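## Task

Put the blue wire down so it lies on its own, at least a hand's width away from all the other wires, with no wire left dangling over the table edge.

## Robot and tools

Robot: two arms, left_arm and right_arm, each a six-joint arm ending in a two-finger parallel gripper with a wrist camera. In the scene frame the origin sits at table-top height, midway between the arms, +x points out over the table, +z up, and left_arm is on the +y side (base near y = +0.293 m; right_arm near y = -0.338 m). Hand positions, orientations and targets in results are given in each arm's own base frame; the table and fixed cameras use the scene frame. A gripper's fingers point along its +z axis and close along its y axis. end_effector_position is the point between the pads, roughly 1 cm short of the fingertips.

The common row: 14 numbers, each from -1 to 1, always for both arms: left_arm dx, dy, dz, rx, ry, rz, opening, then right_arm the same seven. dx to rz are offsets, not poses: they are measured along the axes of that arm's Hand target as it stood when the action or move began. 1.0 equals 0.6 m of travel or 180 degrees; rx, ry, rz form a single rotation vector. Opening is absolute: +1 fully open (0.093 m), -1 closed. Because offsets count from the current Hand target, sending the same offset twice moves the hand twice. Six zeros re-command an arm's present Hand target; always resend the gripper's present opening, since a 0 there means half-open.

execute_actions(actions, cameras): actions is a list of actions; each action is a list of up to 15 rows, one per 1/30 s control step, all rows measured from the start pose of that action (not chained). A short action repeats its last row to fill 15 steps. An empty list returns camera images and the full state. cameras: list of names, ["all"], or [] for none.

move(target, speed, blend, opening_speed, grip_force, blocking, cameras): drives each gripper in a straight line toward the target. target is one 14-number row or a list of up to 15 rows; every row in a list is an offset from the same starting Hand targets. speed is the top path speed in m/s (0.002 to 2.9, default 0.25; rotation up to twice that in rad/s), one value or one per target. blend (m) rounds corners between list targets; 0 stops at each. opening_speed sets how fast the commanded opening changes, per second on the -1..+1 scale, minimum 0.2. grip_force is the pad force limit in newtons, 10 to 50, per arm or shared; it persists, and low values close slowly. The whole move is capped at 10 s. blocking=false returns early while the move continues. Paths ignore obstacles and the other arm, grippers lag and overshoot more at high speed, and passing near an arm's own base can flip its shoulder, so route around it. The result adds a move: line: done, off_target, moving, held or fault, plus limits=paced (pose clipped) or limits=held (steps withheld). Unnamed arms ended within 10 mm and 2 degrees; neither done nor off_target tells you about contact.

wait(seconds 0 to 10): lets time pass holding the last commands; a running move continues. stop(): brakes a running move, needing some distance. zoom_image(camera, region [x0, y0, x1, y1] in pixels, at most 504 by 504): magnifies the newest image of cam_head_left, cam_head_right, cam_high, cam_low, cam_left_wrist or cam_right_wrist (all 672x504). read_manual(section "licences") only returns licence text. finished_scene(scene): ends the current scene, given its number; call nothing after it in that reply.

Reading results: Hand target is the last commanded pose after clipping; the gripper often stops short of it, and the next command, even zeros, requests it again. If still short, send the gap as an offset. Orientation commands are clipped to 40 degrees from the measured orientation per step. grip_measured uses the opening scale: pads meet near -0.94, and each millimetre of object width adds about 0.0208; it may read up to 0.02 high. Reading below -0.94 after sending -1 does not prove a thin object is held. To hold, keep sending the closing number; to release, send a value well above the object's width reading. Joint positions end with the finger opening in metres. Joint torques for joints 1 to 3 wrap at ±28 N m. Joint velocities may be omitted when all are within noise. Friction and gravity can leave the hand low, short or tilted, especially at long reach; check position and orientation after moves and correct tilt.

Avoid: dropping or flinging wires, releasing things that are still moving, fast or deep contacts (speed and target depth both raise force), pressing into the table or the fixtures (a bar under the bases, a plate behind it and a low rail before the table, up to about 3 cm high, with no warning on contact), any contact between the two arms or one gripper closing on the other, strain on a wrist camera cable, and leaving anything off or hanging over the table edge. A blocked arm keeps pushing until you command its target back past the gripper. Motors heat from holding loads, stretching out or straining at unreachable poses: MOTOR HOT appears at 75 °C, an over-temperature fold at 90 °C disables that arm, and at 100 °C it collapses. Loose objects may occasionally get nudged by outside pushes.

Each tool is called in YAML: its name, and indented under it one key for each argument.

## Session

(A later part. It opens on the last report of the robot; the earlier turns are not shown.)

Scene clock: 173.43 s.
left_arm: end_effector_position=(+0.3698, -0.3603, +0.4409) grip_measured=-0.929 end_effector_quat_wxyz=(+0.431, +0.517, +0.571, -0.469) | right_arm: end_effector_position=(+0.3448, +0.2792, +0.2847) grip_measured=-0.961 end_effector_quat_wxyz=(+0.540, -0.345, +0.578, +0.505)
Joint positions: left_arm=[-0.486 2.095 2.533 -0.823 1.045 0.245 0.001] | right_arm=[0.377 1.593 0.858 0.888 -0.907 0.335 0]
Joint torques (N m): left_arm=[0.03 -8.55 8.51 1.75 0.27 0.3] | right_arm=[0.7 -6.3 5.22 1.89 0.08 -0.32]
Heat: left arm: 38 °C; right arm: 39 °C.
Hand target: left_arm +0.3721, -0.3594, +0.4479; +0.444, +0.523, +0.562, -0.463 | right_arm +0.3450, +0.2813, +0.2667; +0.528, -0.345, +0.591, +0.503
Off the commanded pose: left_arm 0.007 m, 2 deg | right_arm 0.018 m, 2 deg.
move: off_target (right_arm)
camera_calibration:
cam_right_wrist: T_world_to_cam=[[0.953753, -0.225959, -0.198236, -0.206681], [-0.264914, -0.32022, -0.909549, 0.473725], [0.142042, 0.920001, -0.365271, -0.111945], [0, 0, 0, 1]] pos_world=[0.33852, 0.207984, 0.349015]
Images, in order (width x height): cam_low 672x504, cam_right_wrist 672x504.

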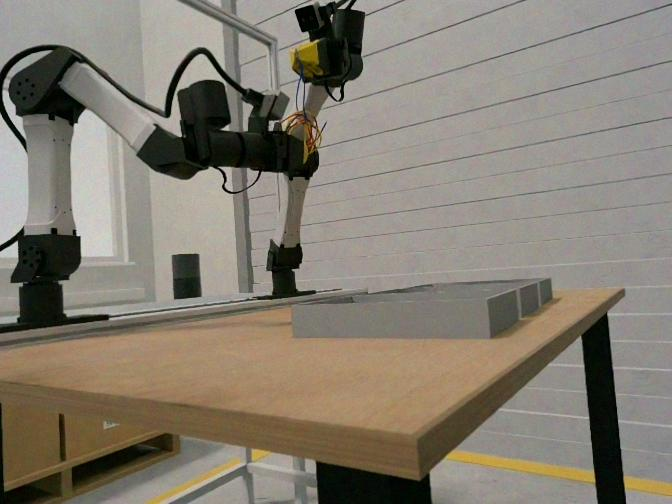

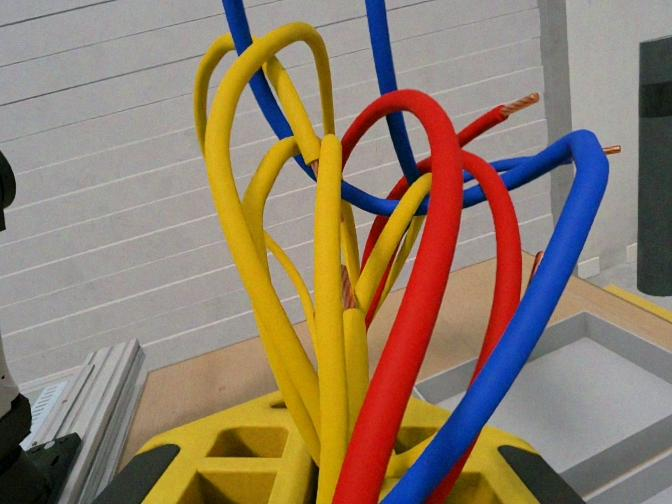

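move:
  target: [-0.1,-0.006,-0.018,0,0,0,-0.935,0.13,-0.02,-0.01,0,0,0,-1]
  speed: 0.07
  cameras: ["cam_right_wrist","cam_low"]

zoom_image:
  camera: "cam_low"
  region: [240, 30, 360, 220]

Scene clock: 180.47 s.
left_arm: end_effector_position=(+0.3761, -0.3596, +0.4426) grip_measured=-0.929 end_effector_quat_wxyz=(+0.396, +0.470, +0.623, -0.484) | right_arm: end_effector_position=(+0.3421, +0.2739, +0.2415) grip_measured=-0.962 end_effector_quat_wxyz=(+0.594, -0.350, +0.534, +0.489)
Joint positions: left_arm=[-0.486 2.224 2.816 -1.01 1.005 0.12 0.001] | right_arm=[0.377 1.763 0.71 1.342 -0.87 0.332 0]
Joint torques (N m): left_arm=[0.13 -13.01 9.48 2.99 0.49 0.12] | right_arm=[1.47 -3.7 1.78 0.95 -0.12 -0.16]
Heat: left arm: 38 °C; right arm: 38 °C.
Hand target: left_arm +0.3718, -0.3594, +0.5090; +0.444, +0.523, +0.562, -0.463 | right_arm +0.3386, +0.2821, +0.1878; +0.528, -0.344, +0.591, +0.503
Off the commanded pose: left_arm 0.067 m, 11 deg | right_arm 0.054 m, 10 deg.
elbow stopped short (left arm): the move would have taken joint 3 (elbow) straighter than the controller allows.
move: off_target (left_arm, right_arm)
camera_calibration:
cam_right_wrist: T_world_to_cam=[[0.963246, -0.252875, -0.0906177, -0.235712], [-0.157785, -0.25962, -0.952734, 0.389209], [0.217396, 0.932015, -0.289978, -0.169714], [0, 0, 0, 1]] pos_world=[0.325355, 0.199616, 0.300239]
Images, in order (width x height): cam_low 672x504, cam_right_wrist 672x504.

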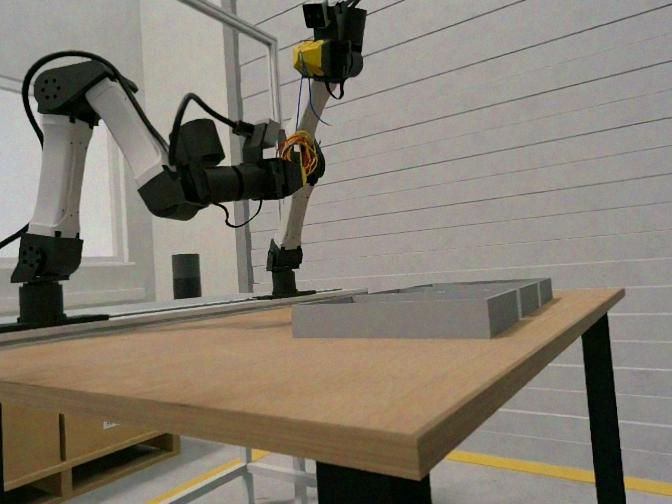

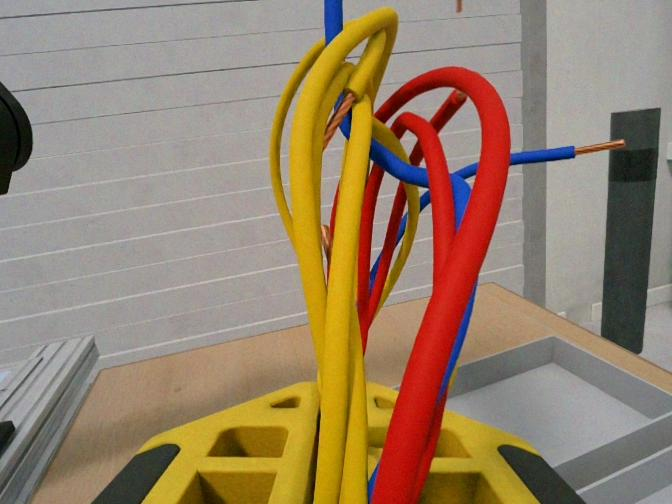

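Scaled by 2.653 from the camera's 672x504 image, which has a finer 960x720 frame.

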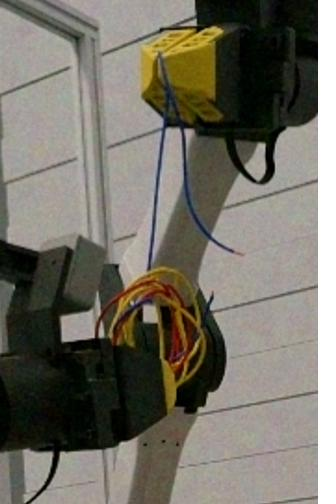

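move:
  target: [0.1,0.006,0.018,0,0,0,-0.935,0.12,-0.052,-0.088,0,0,0,-1]
  speed: 0.08
  cameras: ["cam_right_wrist","cam_low","cam_high"]

zoom_image:
  camera: "cam_low"
  region: [240, 30, 360, 220]

Scene clock: 189.30 s.
left_arm: end_effector_position=(+0.3754, -0.3574, +0.3902) grip_measured=-0.929 end_effector_quat_wxyz=(+0.352, +0.509, +0.642, -0.452) | right_arm: end_effector_position=(+0.3477, +0.2396, +0.1218) grip_measured=-0.968 end_effector_quat_wxyz=(+0.509, -0.343, +0.609, +0.502)
Joint positions: left_arm=[-0.486 2.27 2.816 -1.216 0.987 0.346 0.001] | right_arm=[0.253 2.048 0.627 1.465 -1.037 0.304 0]
Joint torques (N m): left_arm=[0.5 -13.61 7.62 2.75 1.12 0.29] | right_arm=[-1.09 -3.86 0.32 3.32 -0.13 -0.24]
Motor temperatures (°C): left_arm=[22 39 38 31 20 21 21] | right_arm=[19 36 33 34 18 21 20]
Heat: left arm: 39 °C; right arm: 36 °C.
Hand target: left_arm +0.3720, -0.3594, +0.4480; +0.444, +0.523, +0.561, -0.463 | right_arm +0.3384, +0.2324, +0.1073; +0.528, -0.345, +0.591, +0.503
Off the commanded pose: left_arm 0.058 m, 14 deg | right_arm 0.019 m, 3 deg.
joint sent to its limit (right arm) — joint 4 (wrist pitch), upper limit. The joint targets still meet the commanded pose.
move: off_target (left_arm, right_arm)
camera_calibration:
cam_right_wrist: T_world_to_cam=[[0.938802, -0.234627, -0.252192, -0.236754], [-0.326128, -0.369793, -0.869996, 0.341935], [0.110866, 0.899001, -0.423681, -0.112434], [0, 0, 0, 1]] pos_world=[0.346245, 0.171974, 0.190139]
Images, in order (width x height): cam_high 672x504, cam_low 672x504, cam_right_wrist 672x504.

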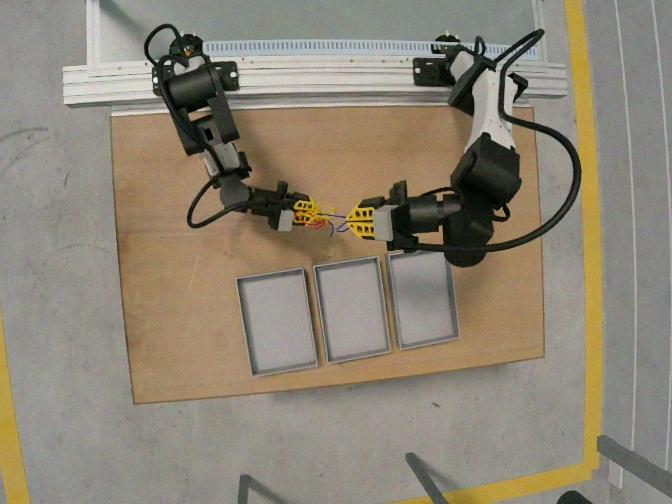

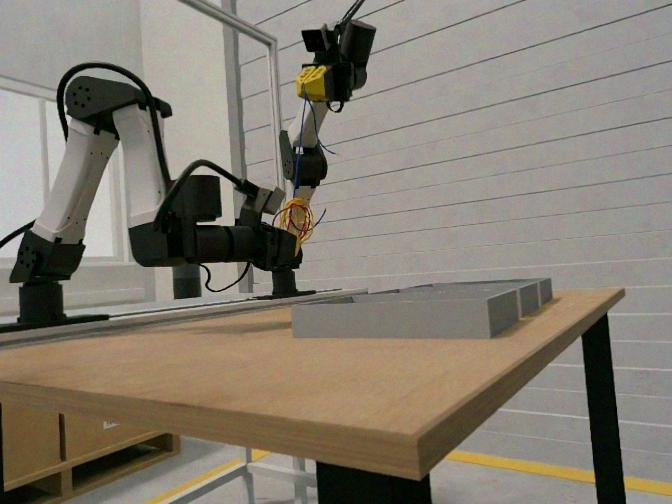

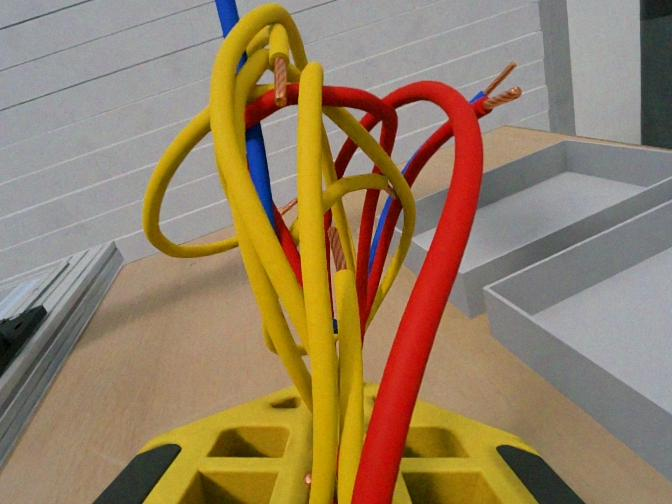

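Scaled by 2.653 from the camera's 672x504 image, which has a finer 960x720 frame.

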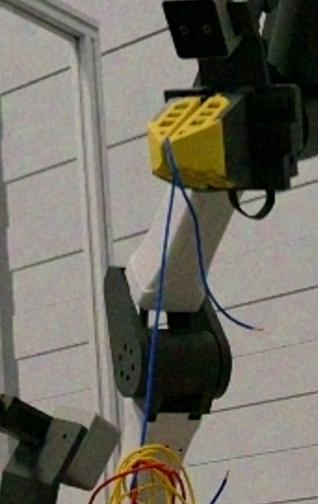

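move:
  target: [0.047,0.006,-0.246,0,0,0,-0.935,-0.024,-0.051,-0.192,0,0,0,-1]
  speed: 0.1
  cameras: ["cam_right_wrist","cam_low","cam_high","cam_head_right"]

zoom_image:
  camera: "cam_low"
  region: [200, 30, 400, 300]

Scene clock: 198.07 s.
left_arm: end_effector_position=(+0.3763, -0.2078, +0.4362) grip_measured=-0.929 end_effector_quat_wxyz=(+0.436, +0.509, +0.577, -0.466) | right_arm: end_effector_position=(+0.3428, +0.1115, +0.1013) grip_measured=-0.972 end_effector_quat_wxyz=(+0.488, -0.324, +0.630, +0.510)
Joint positions: left_arm=[-0.114 2.186 2.845 -1.584 1.337 0.816 0.001] | right_arm=[-0.168 2.073 0.576 1.458 -1.45 0.294 0]
Joint torques (N m): left_arm=[-0.5 -9.09 6.24 1.31 0.72 0.19] | right_arm=[0.2 -8.12 2.07 3.02 -0.12 -0.12]
Heat: left arm: 42 °C; right arm: 38 °C.
Hand target: left_arm +0.3718, -0.2091, +0.4461; +0.444, +0.523, +0.562, -0.463 | right_arm +0.3381, +0.1123, +0.1069; +0.528, -0.345, +0.591, +0.503
Off the commanded pose: left_arm 0.011 m, 3 deg | right_arm 0.007 m, 7 deg.
elbow stopped short (left arm): the move would have taken joint 3 (elbow) straighter than the controller allows.
joint read past its limit (left arm) — joint 4 (wrist pitch), lower limit.
move: off_target (left_arm, right_arm)
camera_calibration:
cam_right_wrist: T_world_to_cam=[[0.916555, -0.244231, -0.316668, -0.252208], [-0.39024, -0.373147, -0.841709, 0.294637], [0.0874081, 0.895049, -0.437318, 0.00442104], [0, 0, 0, 1]] pos_world=[0.345755, 0.0443889, 0.170066]
Images, in order (width x height): cam_head_right 672x504, cam_high 672x504, cam_low 672x504, cam_right_wrist 672x504.

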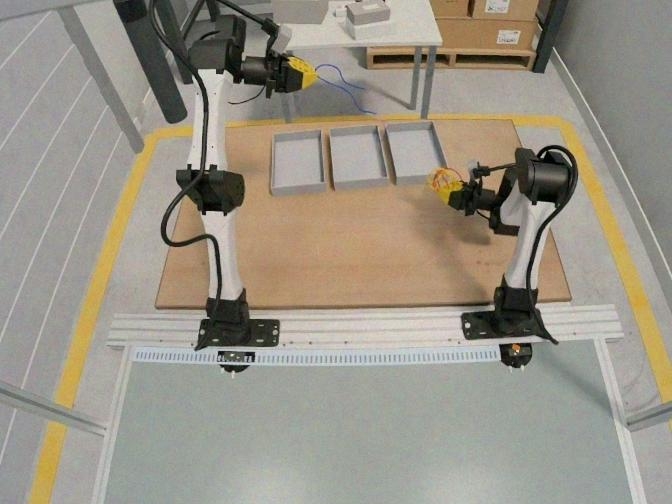

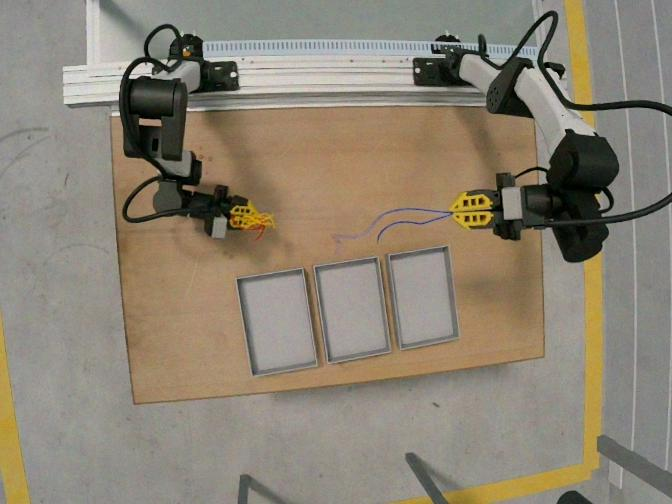

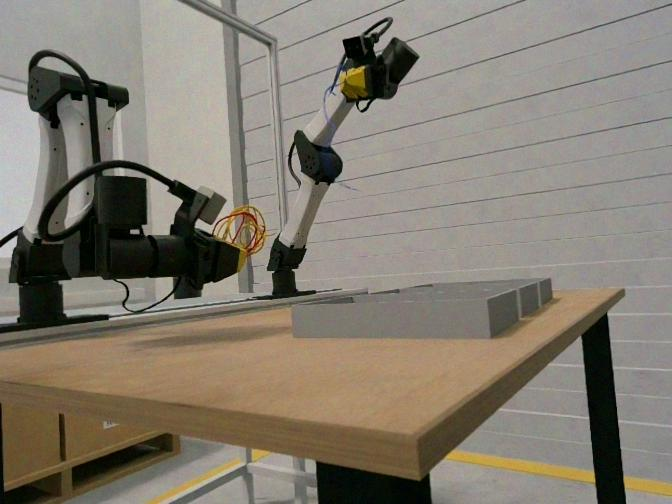

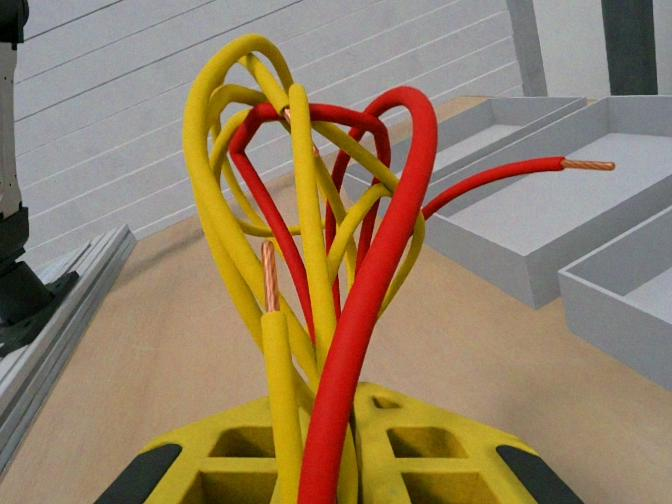

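Scaled by 1.867 from the camera's 672x504 image, which has a finer 960x720 frame.

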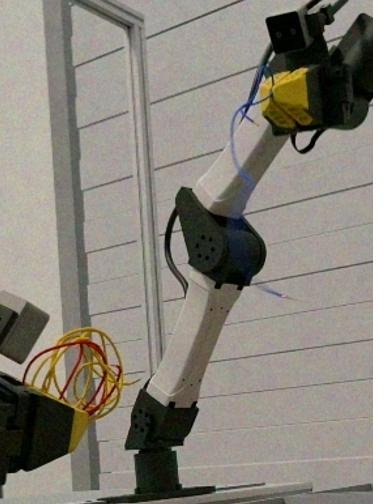

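move:
  target: [0.607,-0.118,-0.06,0,0.222,0,-0.935,0.068,0.018,-0.065,0,0.222,0,-1]
  speed: 0.2
  cameras: ["all"]

Scene clock: 213.17 s.
left_arm: end_effector_position=(+0.2765, -0.1147, +0.0963) grip_measured=-0.929 end_effector_quat_wxyz=(+0.214, +0.645, +0.682, -0.271) | right_arm: end_effector_position=(+0.3028, +0.0799, +0.0640) grip_measured=-0.972 end_effector_quat_wxyz=(+0.285, -0.487, +0.746, +0.354)
Joint positions: left_arm=[-0.021 1.687 1.135 -1.077 0.702 1.514 0.001] | right_arm=[-0.19 1.834 1.042 -0.902 -0.938 -1.409 0]
Joint torques (N m): left_arm=[0.49 -7.84 4.75 0.44 0.47 0.26] | right_arm=[0.84 -7.42 7.64 0.07 -0.69 -0.3]
Heat: left arm: 40 °C; right arm: 37 °C.
Hand target: left_arm +0.2791, -0.1113, +0.0986; +0.226, +0.649, +0.680, -0.256 | right_arm +0.3088, +0.0827, +0.0674; +0.294, -0.496, +0.736, +0.355
Off the commanded pose: left_arm 0.005 m, 2 deg | right_arm 0.007 m, 2 deg.
move: done
camera_calibration:
cam_left_wrist: T_world_to_cam=[[-0.992572, -0.0485964, 0.111532, 0.256489], [-0.0749253, 0.966447, -0.245694, 0.195314], [-0.0958504, -0.252226, -0.96291, 0.175128], [0, 0, 0, 1]] pos_world=[0.286004, -0.132125, 0.188013]
cam_right_wrist: T_world_to_cam=[[0.933729, -0.247524, -0.258617, -0.243701], [-0.338659, -0.844908, -0.414053, 0.230516], [-0.116019, 0.474196, -0.872742, 0.142947], [0, 0, 0, 1]] pos_world=[0.322201, 0.0666583, 0.157177]

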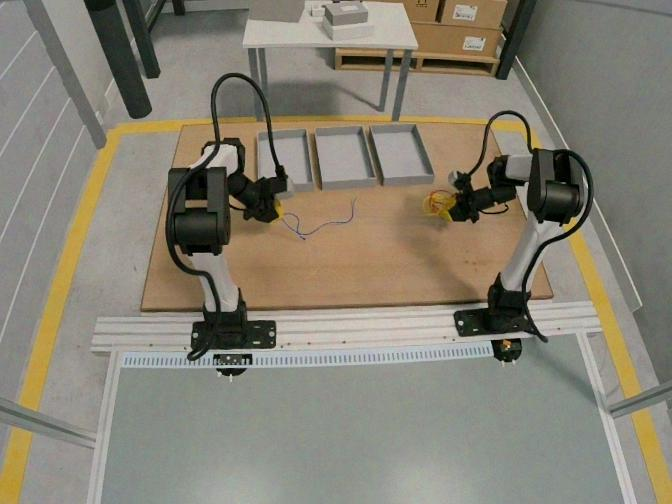

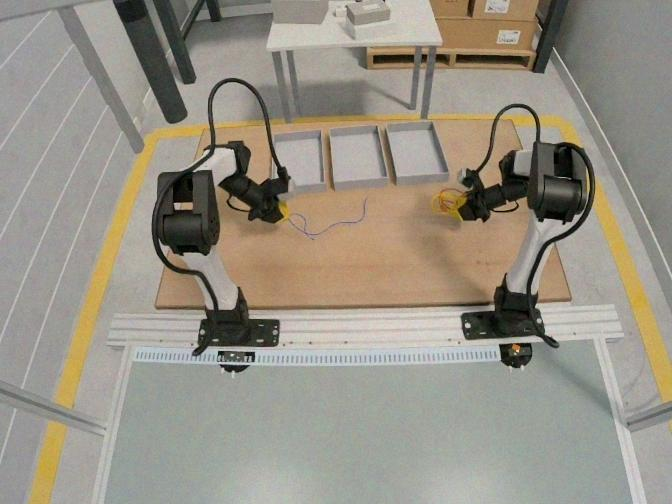

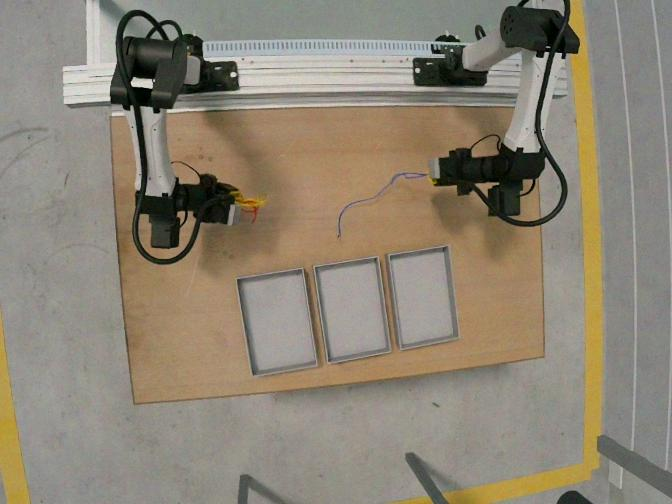

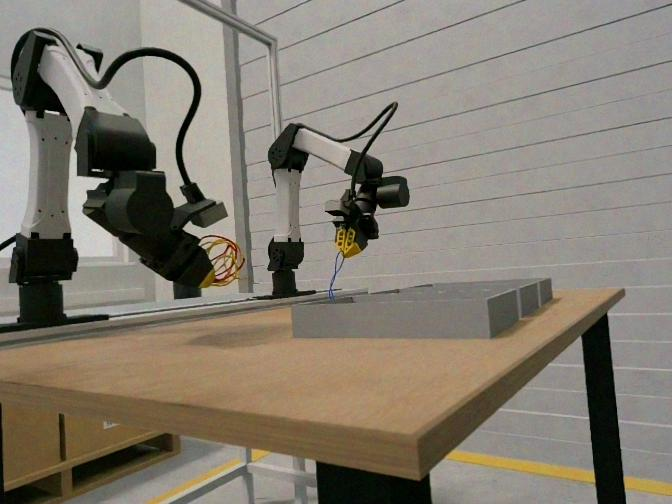

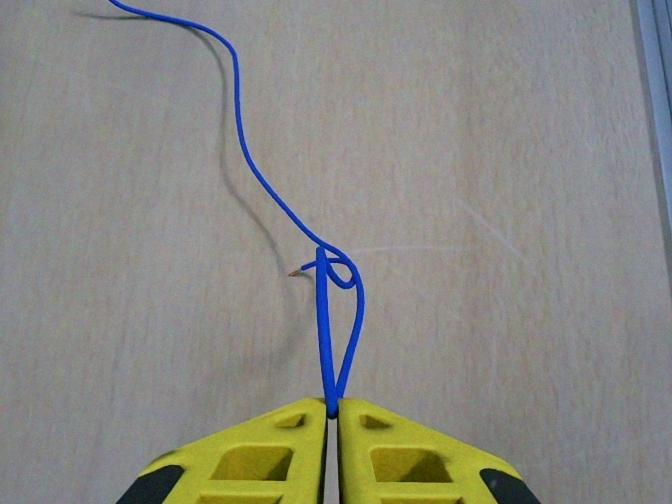

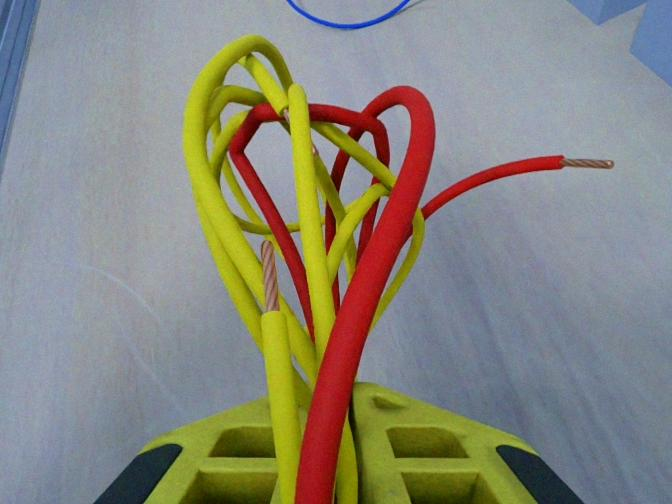

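move:
  target: [0.116,0.008,0.087,0,0,0,-0.935,0.104,-0.037,-0.003,0,0,0,-1]
  speed: 0.12
  cameras: ["cam_low","cam_high","cam_left_wrist","cam_right_wrist"]

zoom_image:
  camera: "cam_low"
  region: [160, 200, 400, 340]

Scene clock: 229.17 s.
left_arm: end_effector_position=(+0.2764, -0.0940, +0.0182) grip_measured=-0.929 end_effector_quat_wxyz=(+0.221, +0.647, +0.681, -0.262) | right_arm: end_effector_position=(+0.3009, +0.0451, +0.0128) grip_measured=-0.972 end_effector_quat_wxyz=(+0.280, -0.492, +0.742, +0.358)
Joint positions: left_arm=[0.051 1.822 0.953 -0.791 0.695 1.602 0.001] | right_arm=[-0.303 2.031 1.064 -0.902 -0.909 -1.621 0]
Joint torques (N m): left_arm=[0.39 -5.71 4.37 0.39 0.5 0.29] | right_arm=[-0.08 -8.23 6.3 -0.12 -0.72 -0.3]
Motor temperatures (°C): left_arm=[22 38 35 26 20 21 21] | right_arm=[19 36 32 33 18 21 21]
Heat: left arm: 38 °C; right arm: 36 °C.
Hand target: left_arm +0.2786, -0.0914, +0.0138; +0.226, +0.649, +0.680, -0.256 | right_arm +0.3084, +0.0430, +0.0142; +0.294, -0.496, +0.736, +0.355
Off the commanded pose: left_arm 0.006 m, 1 deg | right_arm 0.008 m, 2 deg.
move: done
camera_calibration:
cam_left_wrist: T_world_to_cam=[[-0.994746, -0.0530783, 0.0875388, 0.26667], [-0.0731178, 0.966856, -0.24463, 0.155678], [-0.0716529, -0.249745, -0.965657, 0.098676], [0, 0, 0, 1]] pos_world=[0.283722, -0.11172, 0.110027]
cam_right_wrist: T_world_to_cam=[[0.936707, -0.230178, -0.263815, -0.26537], [-0.325316, -0.850741, -0.412807, 0.175502], [-0.129419, 0.472502, -0.871775, 0.118649], [0, 0, 0, 1]] pos_world=[0.321023, 0.0321624, 0.105875]
Images, in order (width x height): cam_high 672x504, cam_low 672x504, cam_left_wrist 672x504, cam_right_wrist 672x504.

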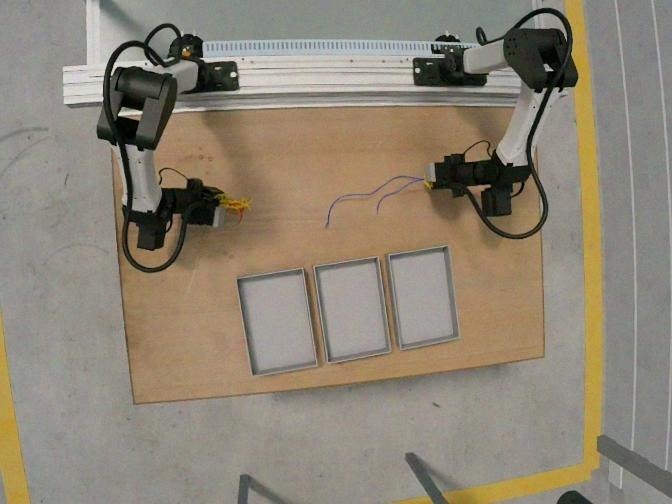

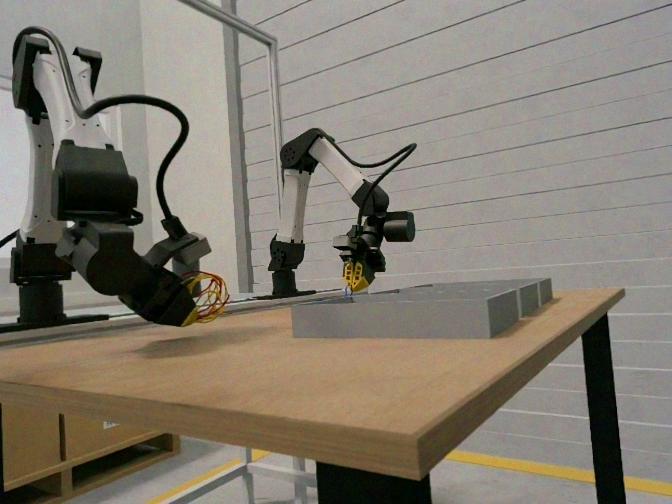

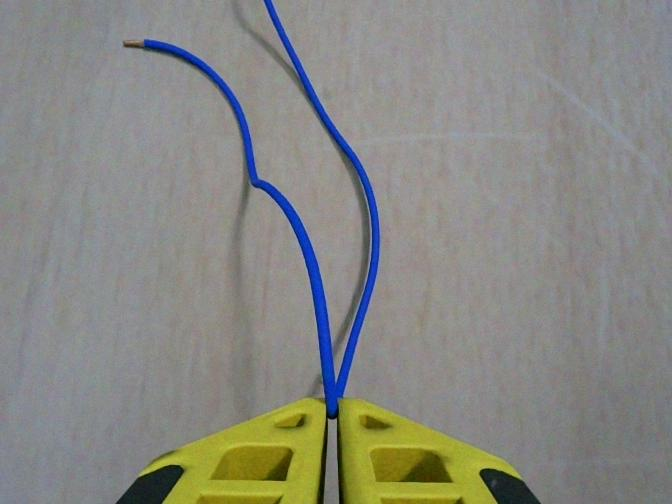

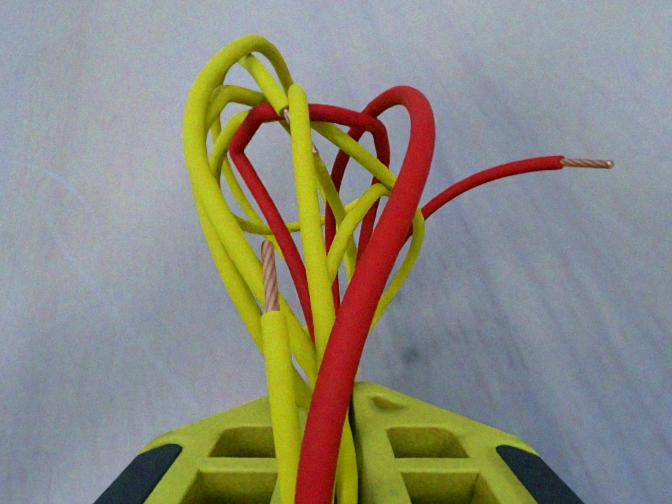

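Scaled by 2.100 from the camera's 672x504 image, which has a finer 960x720 frame.

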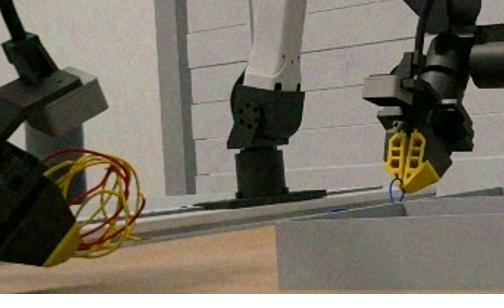

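move:
  target:
    - [0.019,0.001,0.023,0,0,0,-0.935,0.016,-0.005,0.012,0,0,0,-1]
    - [0.019,0.001,0.023,0,0,0,-0.3,0.016,-0.005,0.012,0,0,0,-0.1]
  opening_speed: 0.5
  speed: 0.05
  cameras: ["cam_low","cam_high","cam_left_wrist","cam_right_wrist"]

Scene clock: 239.10 s.
left_arm: end_effector_position=(+0.2773, -0.0939, +0.0010) grip_measured=-0.302 end_effector_quat_wxyz=(+0.223, +0.648, +0.680, -0.260) | right_arm: end_effector_position=(+0.3035, +0.0443, +0.0027) grip_measured=-0.101 end_effector_quat_wxyz=(+0.281, -0.494, +0.742, +0.356)
Joint positions: left_arm=[0.051 1.865 0.925 -0.716 0.695 1.603 0.031] | right_arm=[-0.303 2.063 1.064 -0.866 -0.909 -1.622 0.04]
Joint torques (N m): left_arm=[0.39 -5.61 4.03 0.39 0.5 0.3] | right_arm=[-0.01 -8.54 5.12 -0.03 -0.71 -0.25]
Heat: left arm: 36 °C; right arm: 37 °C.
Hand target: left_arm +0.2782, -0.0915, -0.0042; +0.226, +0.649, +0.680, -0.256 | right_arm +0.3086, +0.0431, +0.0019; +0.294, -0.496, +0.736, +0.355
Off the commanded pose: left_arm 0.006 m, 1 deg | right_arm 0.005 m, 2 deg.
move: done
camera_calibration:
cam_left_wrist: T_world_to_cam=[[-0.995243, -0.0524506, 0.082102, 0.269289], [-0.0711535, 0.966963, -0.244784, 0.150897], [-0.0665506, -0.249461, -0.966095, 0.0808433], [0, 0, 0, 1]] pos_world=[0.284125, -0.11162, 0.0929303]
cam_right_wrist: T_world_to_cam=[[0.938014, -0.23013, -0.25917, -0.271062], [-0.323048, -0.851419, -0.41319, 0.17086], [-0.125575, 0.471303, -0.872986, 0.109544], [0, 0, 0, 1]] pos_world=[0.323212, 0.0314658, 0.095977]
Images, in order (width x height): cam_high 672x504, cam_low 672x504, cam_left_wrist 672x504, cam_right_wrist 672x504.

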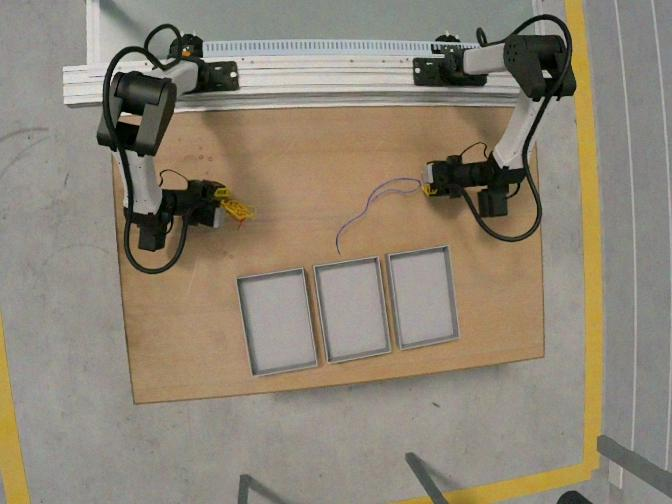

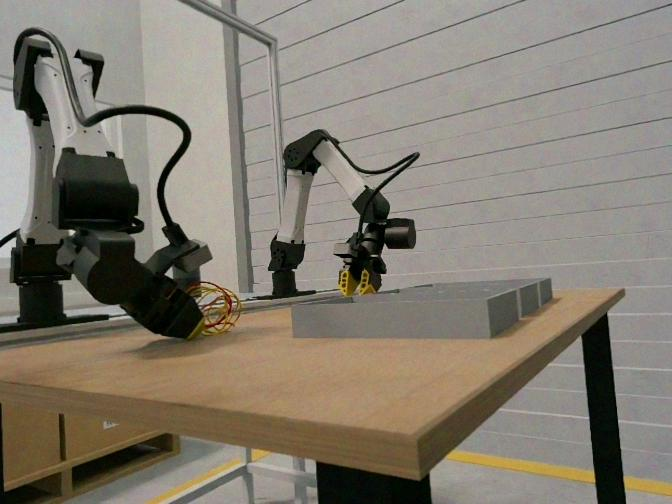

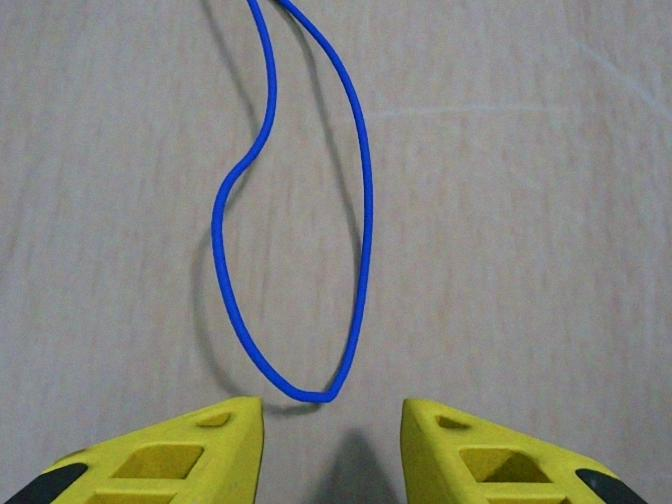

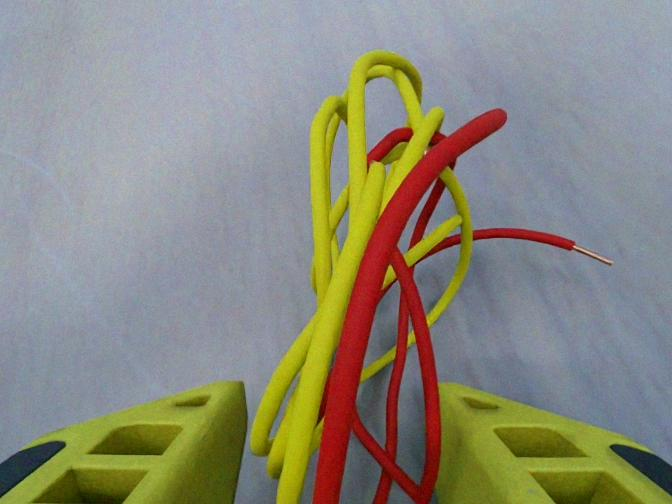

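Both released cleanly; withdraw.

move:
  target: [0,0,-0.17,0,0,0,-0.3,0,0,-0.2,0,0,0,-0.1]
  speed: 0.12
  cameras: ["cam_low","cam_high","cam_left_wrist","cam_right_wrist"]

zoom_image:
  camera: "cam_high"
  region: [200, 120, 460, 300]

Scene clock: 245.07 s.
left_arm: end_effector_position=(+0.2741, -0.0303, +0.0640) grip_measured=-0.302 end_effector_quat_wxyz=(+0.215, +0.640, +0.684, -0.275) | right_arm: end_effector_position=(+0.2950, -0.0523, +0.0704) grip_measured=-0.101 end_effector_quat_wxyz=(+0.287, -0.493, +0.740, +0.355)
Joint positions: left_arm=[0.273 1.83 1.154 -1.191 0.659 1.88 0.031] | right_arm=[-0.589 2.103 1.408 -1.462 -0.795 -2.016 0.04]
Joint torques (N m): left_arm=[0.27 -8.4 7.17 -0.29 0.44 0.31] | right_arm=[-0.38 -9.26 6.78 -0.89 -0.51 -0.31]
Heat: left arm: 36 °C; right arm: 37 °C.
Hand target: left_arm +0.2809, -0.0261, +0.0740; +0.226, +0.649, +0.680, -0.256 | right_arm +0.2990, -0.0545, +0.0709; +0.294, -0.496, +0.736, +0.355
Off the commanded pose: left_arm 0.013 m, 3 deg | right_arm 0.005 m, 1 deg.
move: off_target (left_arm)
camera_calibration:
cam_left_wrist: T_world_to_cam=[[-0.991368, -0.0558838, 0.118606, 0.260757], [-0.0846848, 0.963529, -0.25385, 0.108747], [-0.100094, -0.261703, -0.959944, 0.165781], [0, 0, 0, 1]] pos_world=[0.284309, -0.0468239, 0.155818]
cam_right_wrist: T_world_to_cam=[[0.939587, -0.232568, -0.251174, -0.26896], [-0.322313, -0.848189, -0.420346, 0.114299], [-0.115284, 0.475908, -0.871907, 0.210215], [0, 0, 0, 1]] pos_world=[0.313786, -0.0656471, 0.163778]
Images, in order (width x height): cam_high 672x504, cam_low 672x504, cam_left_wrist 672x504, cam_right_wrist 672x504.

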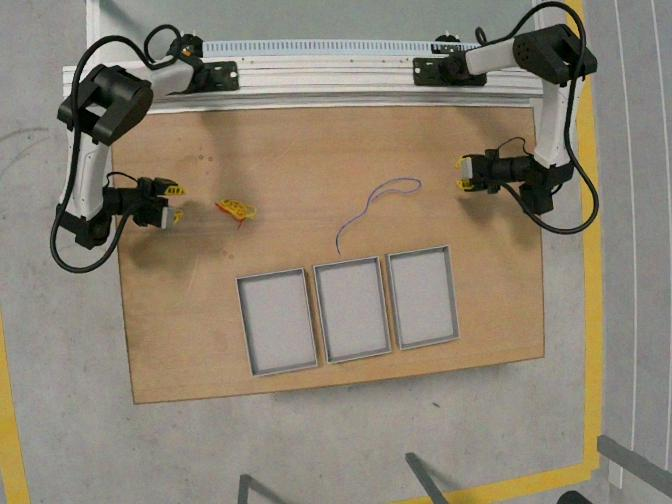

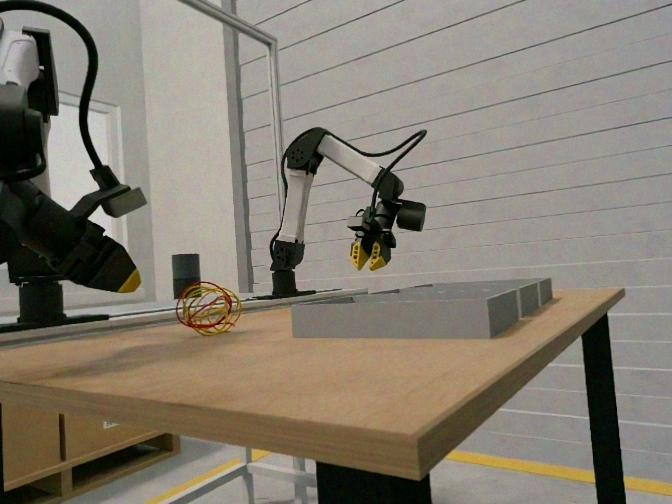

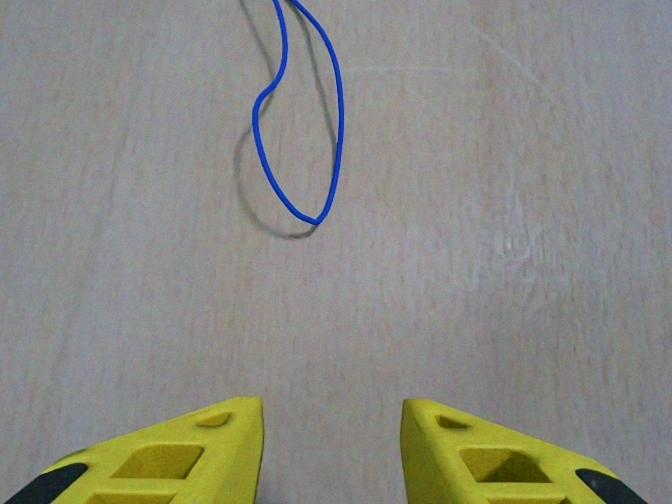

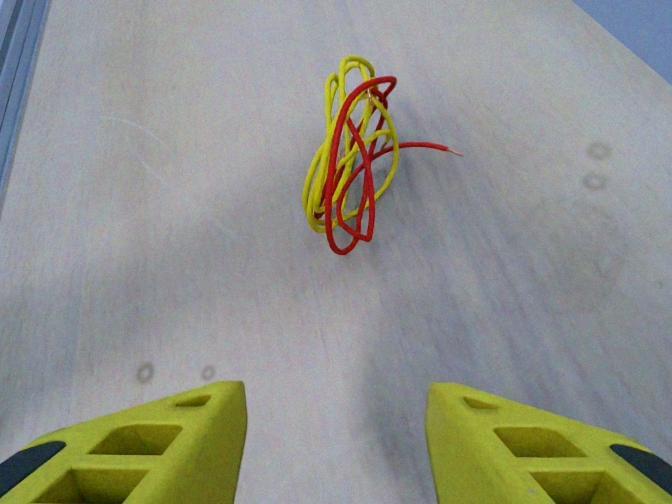

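Scaled by 1.938 from the camera's 672x504 image, which has a finer 960x720 frame.

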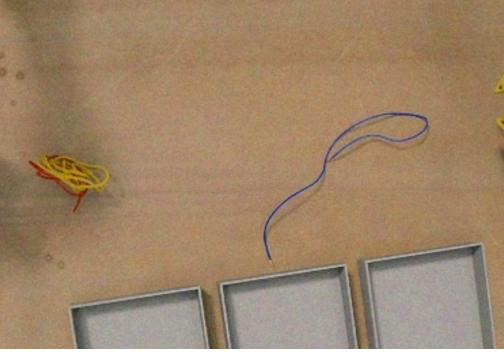

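finished_scene:
  scene: 2

The scene is finished: the task was done.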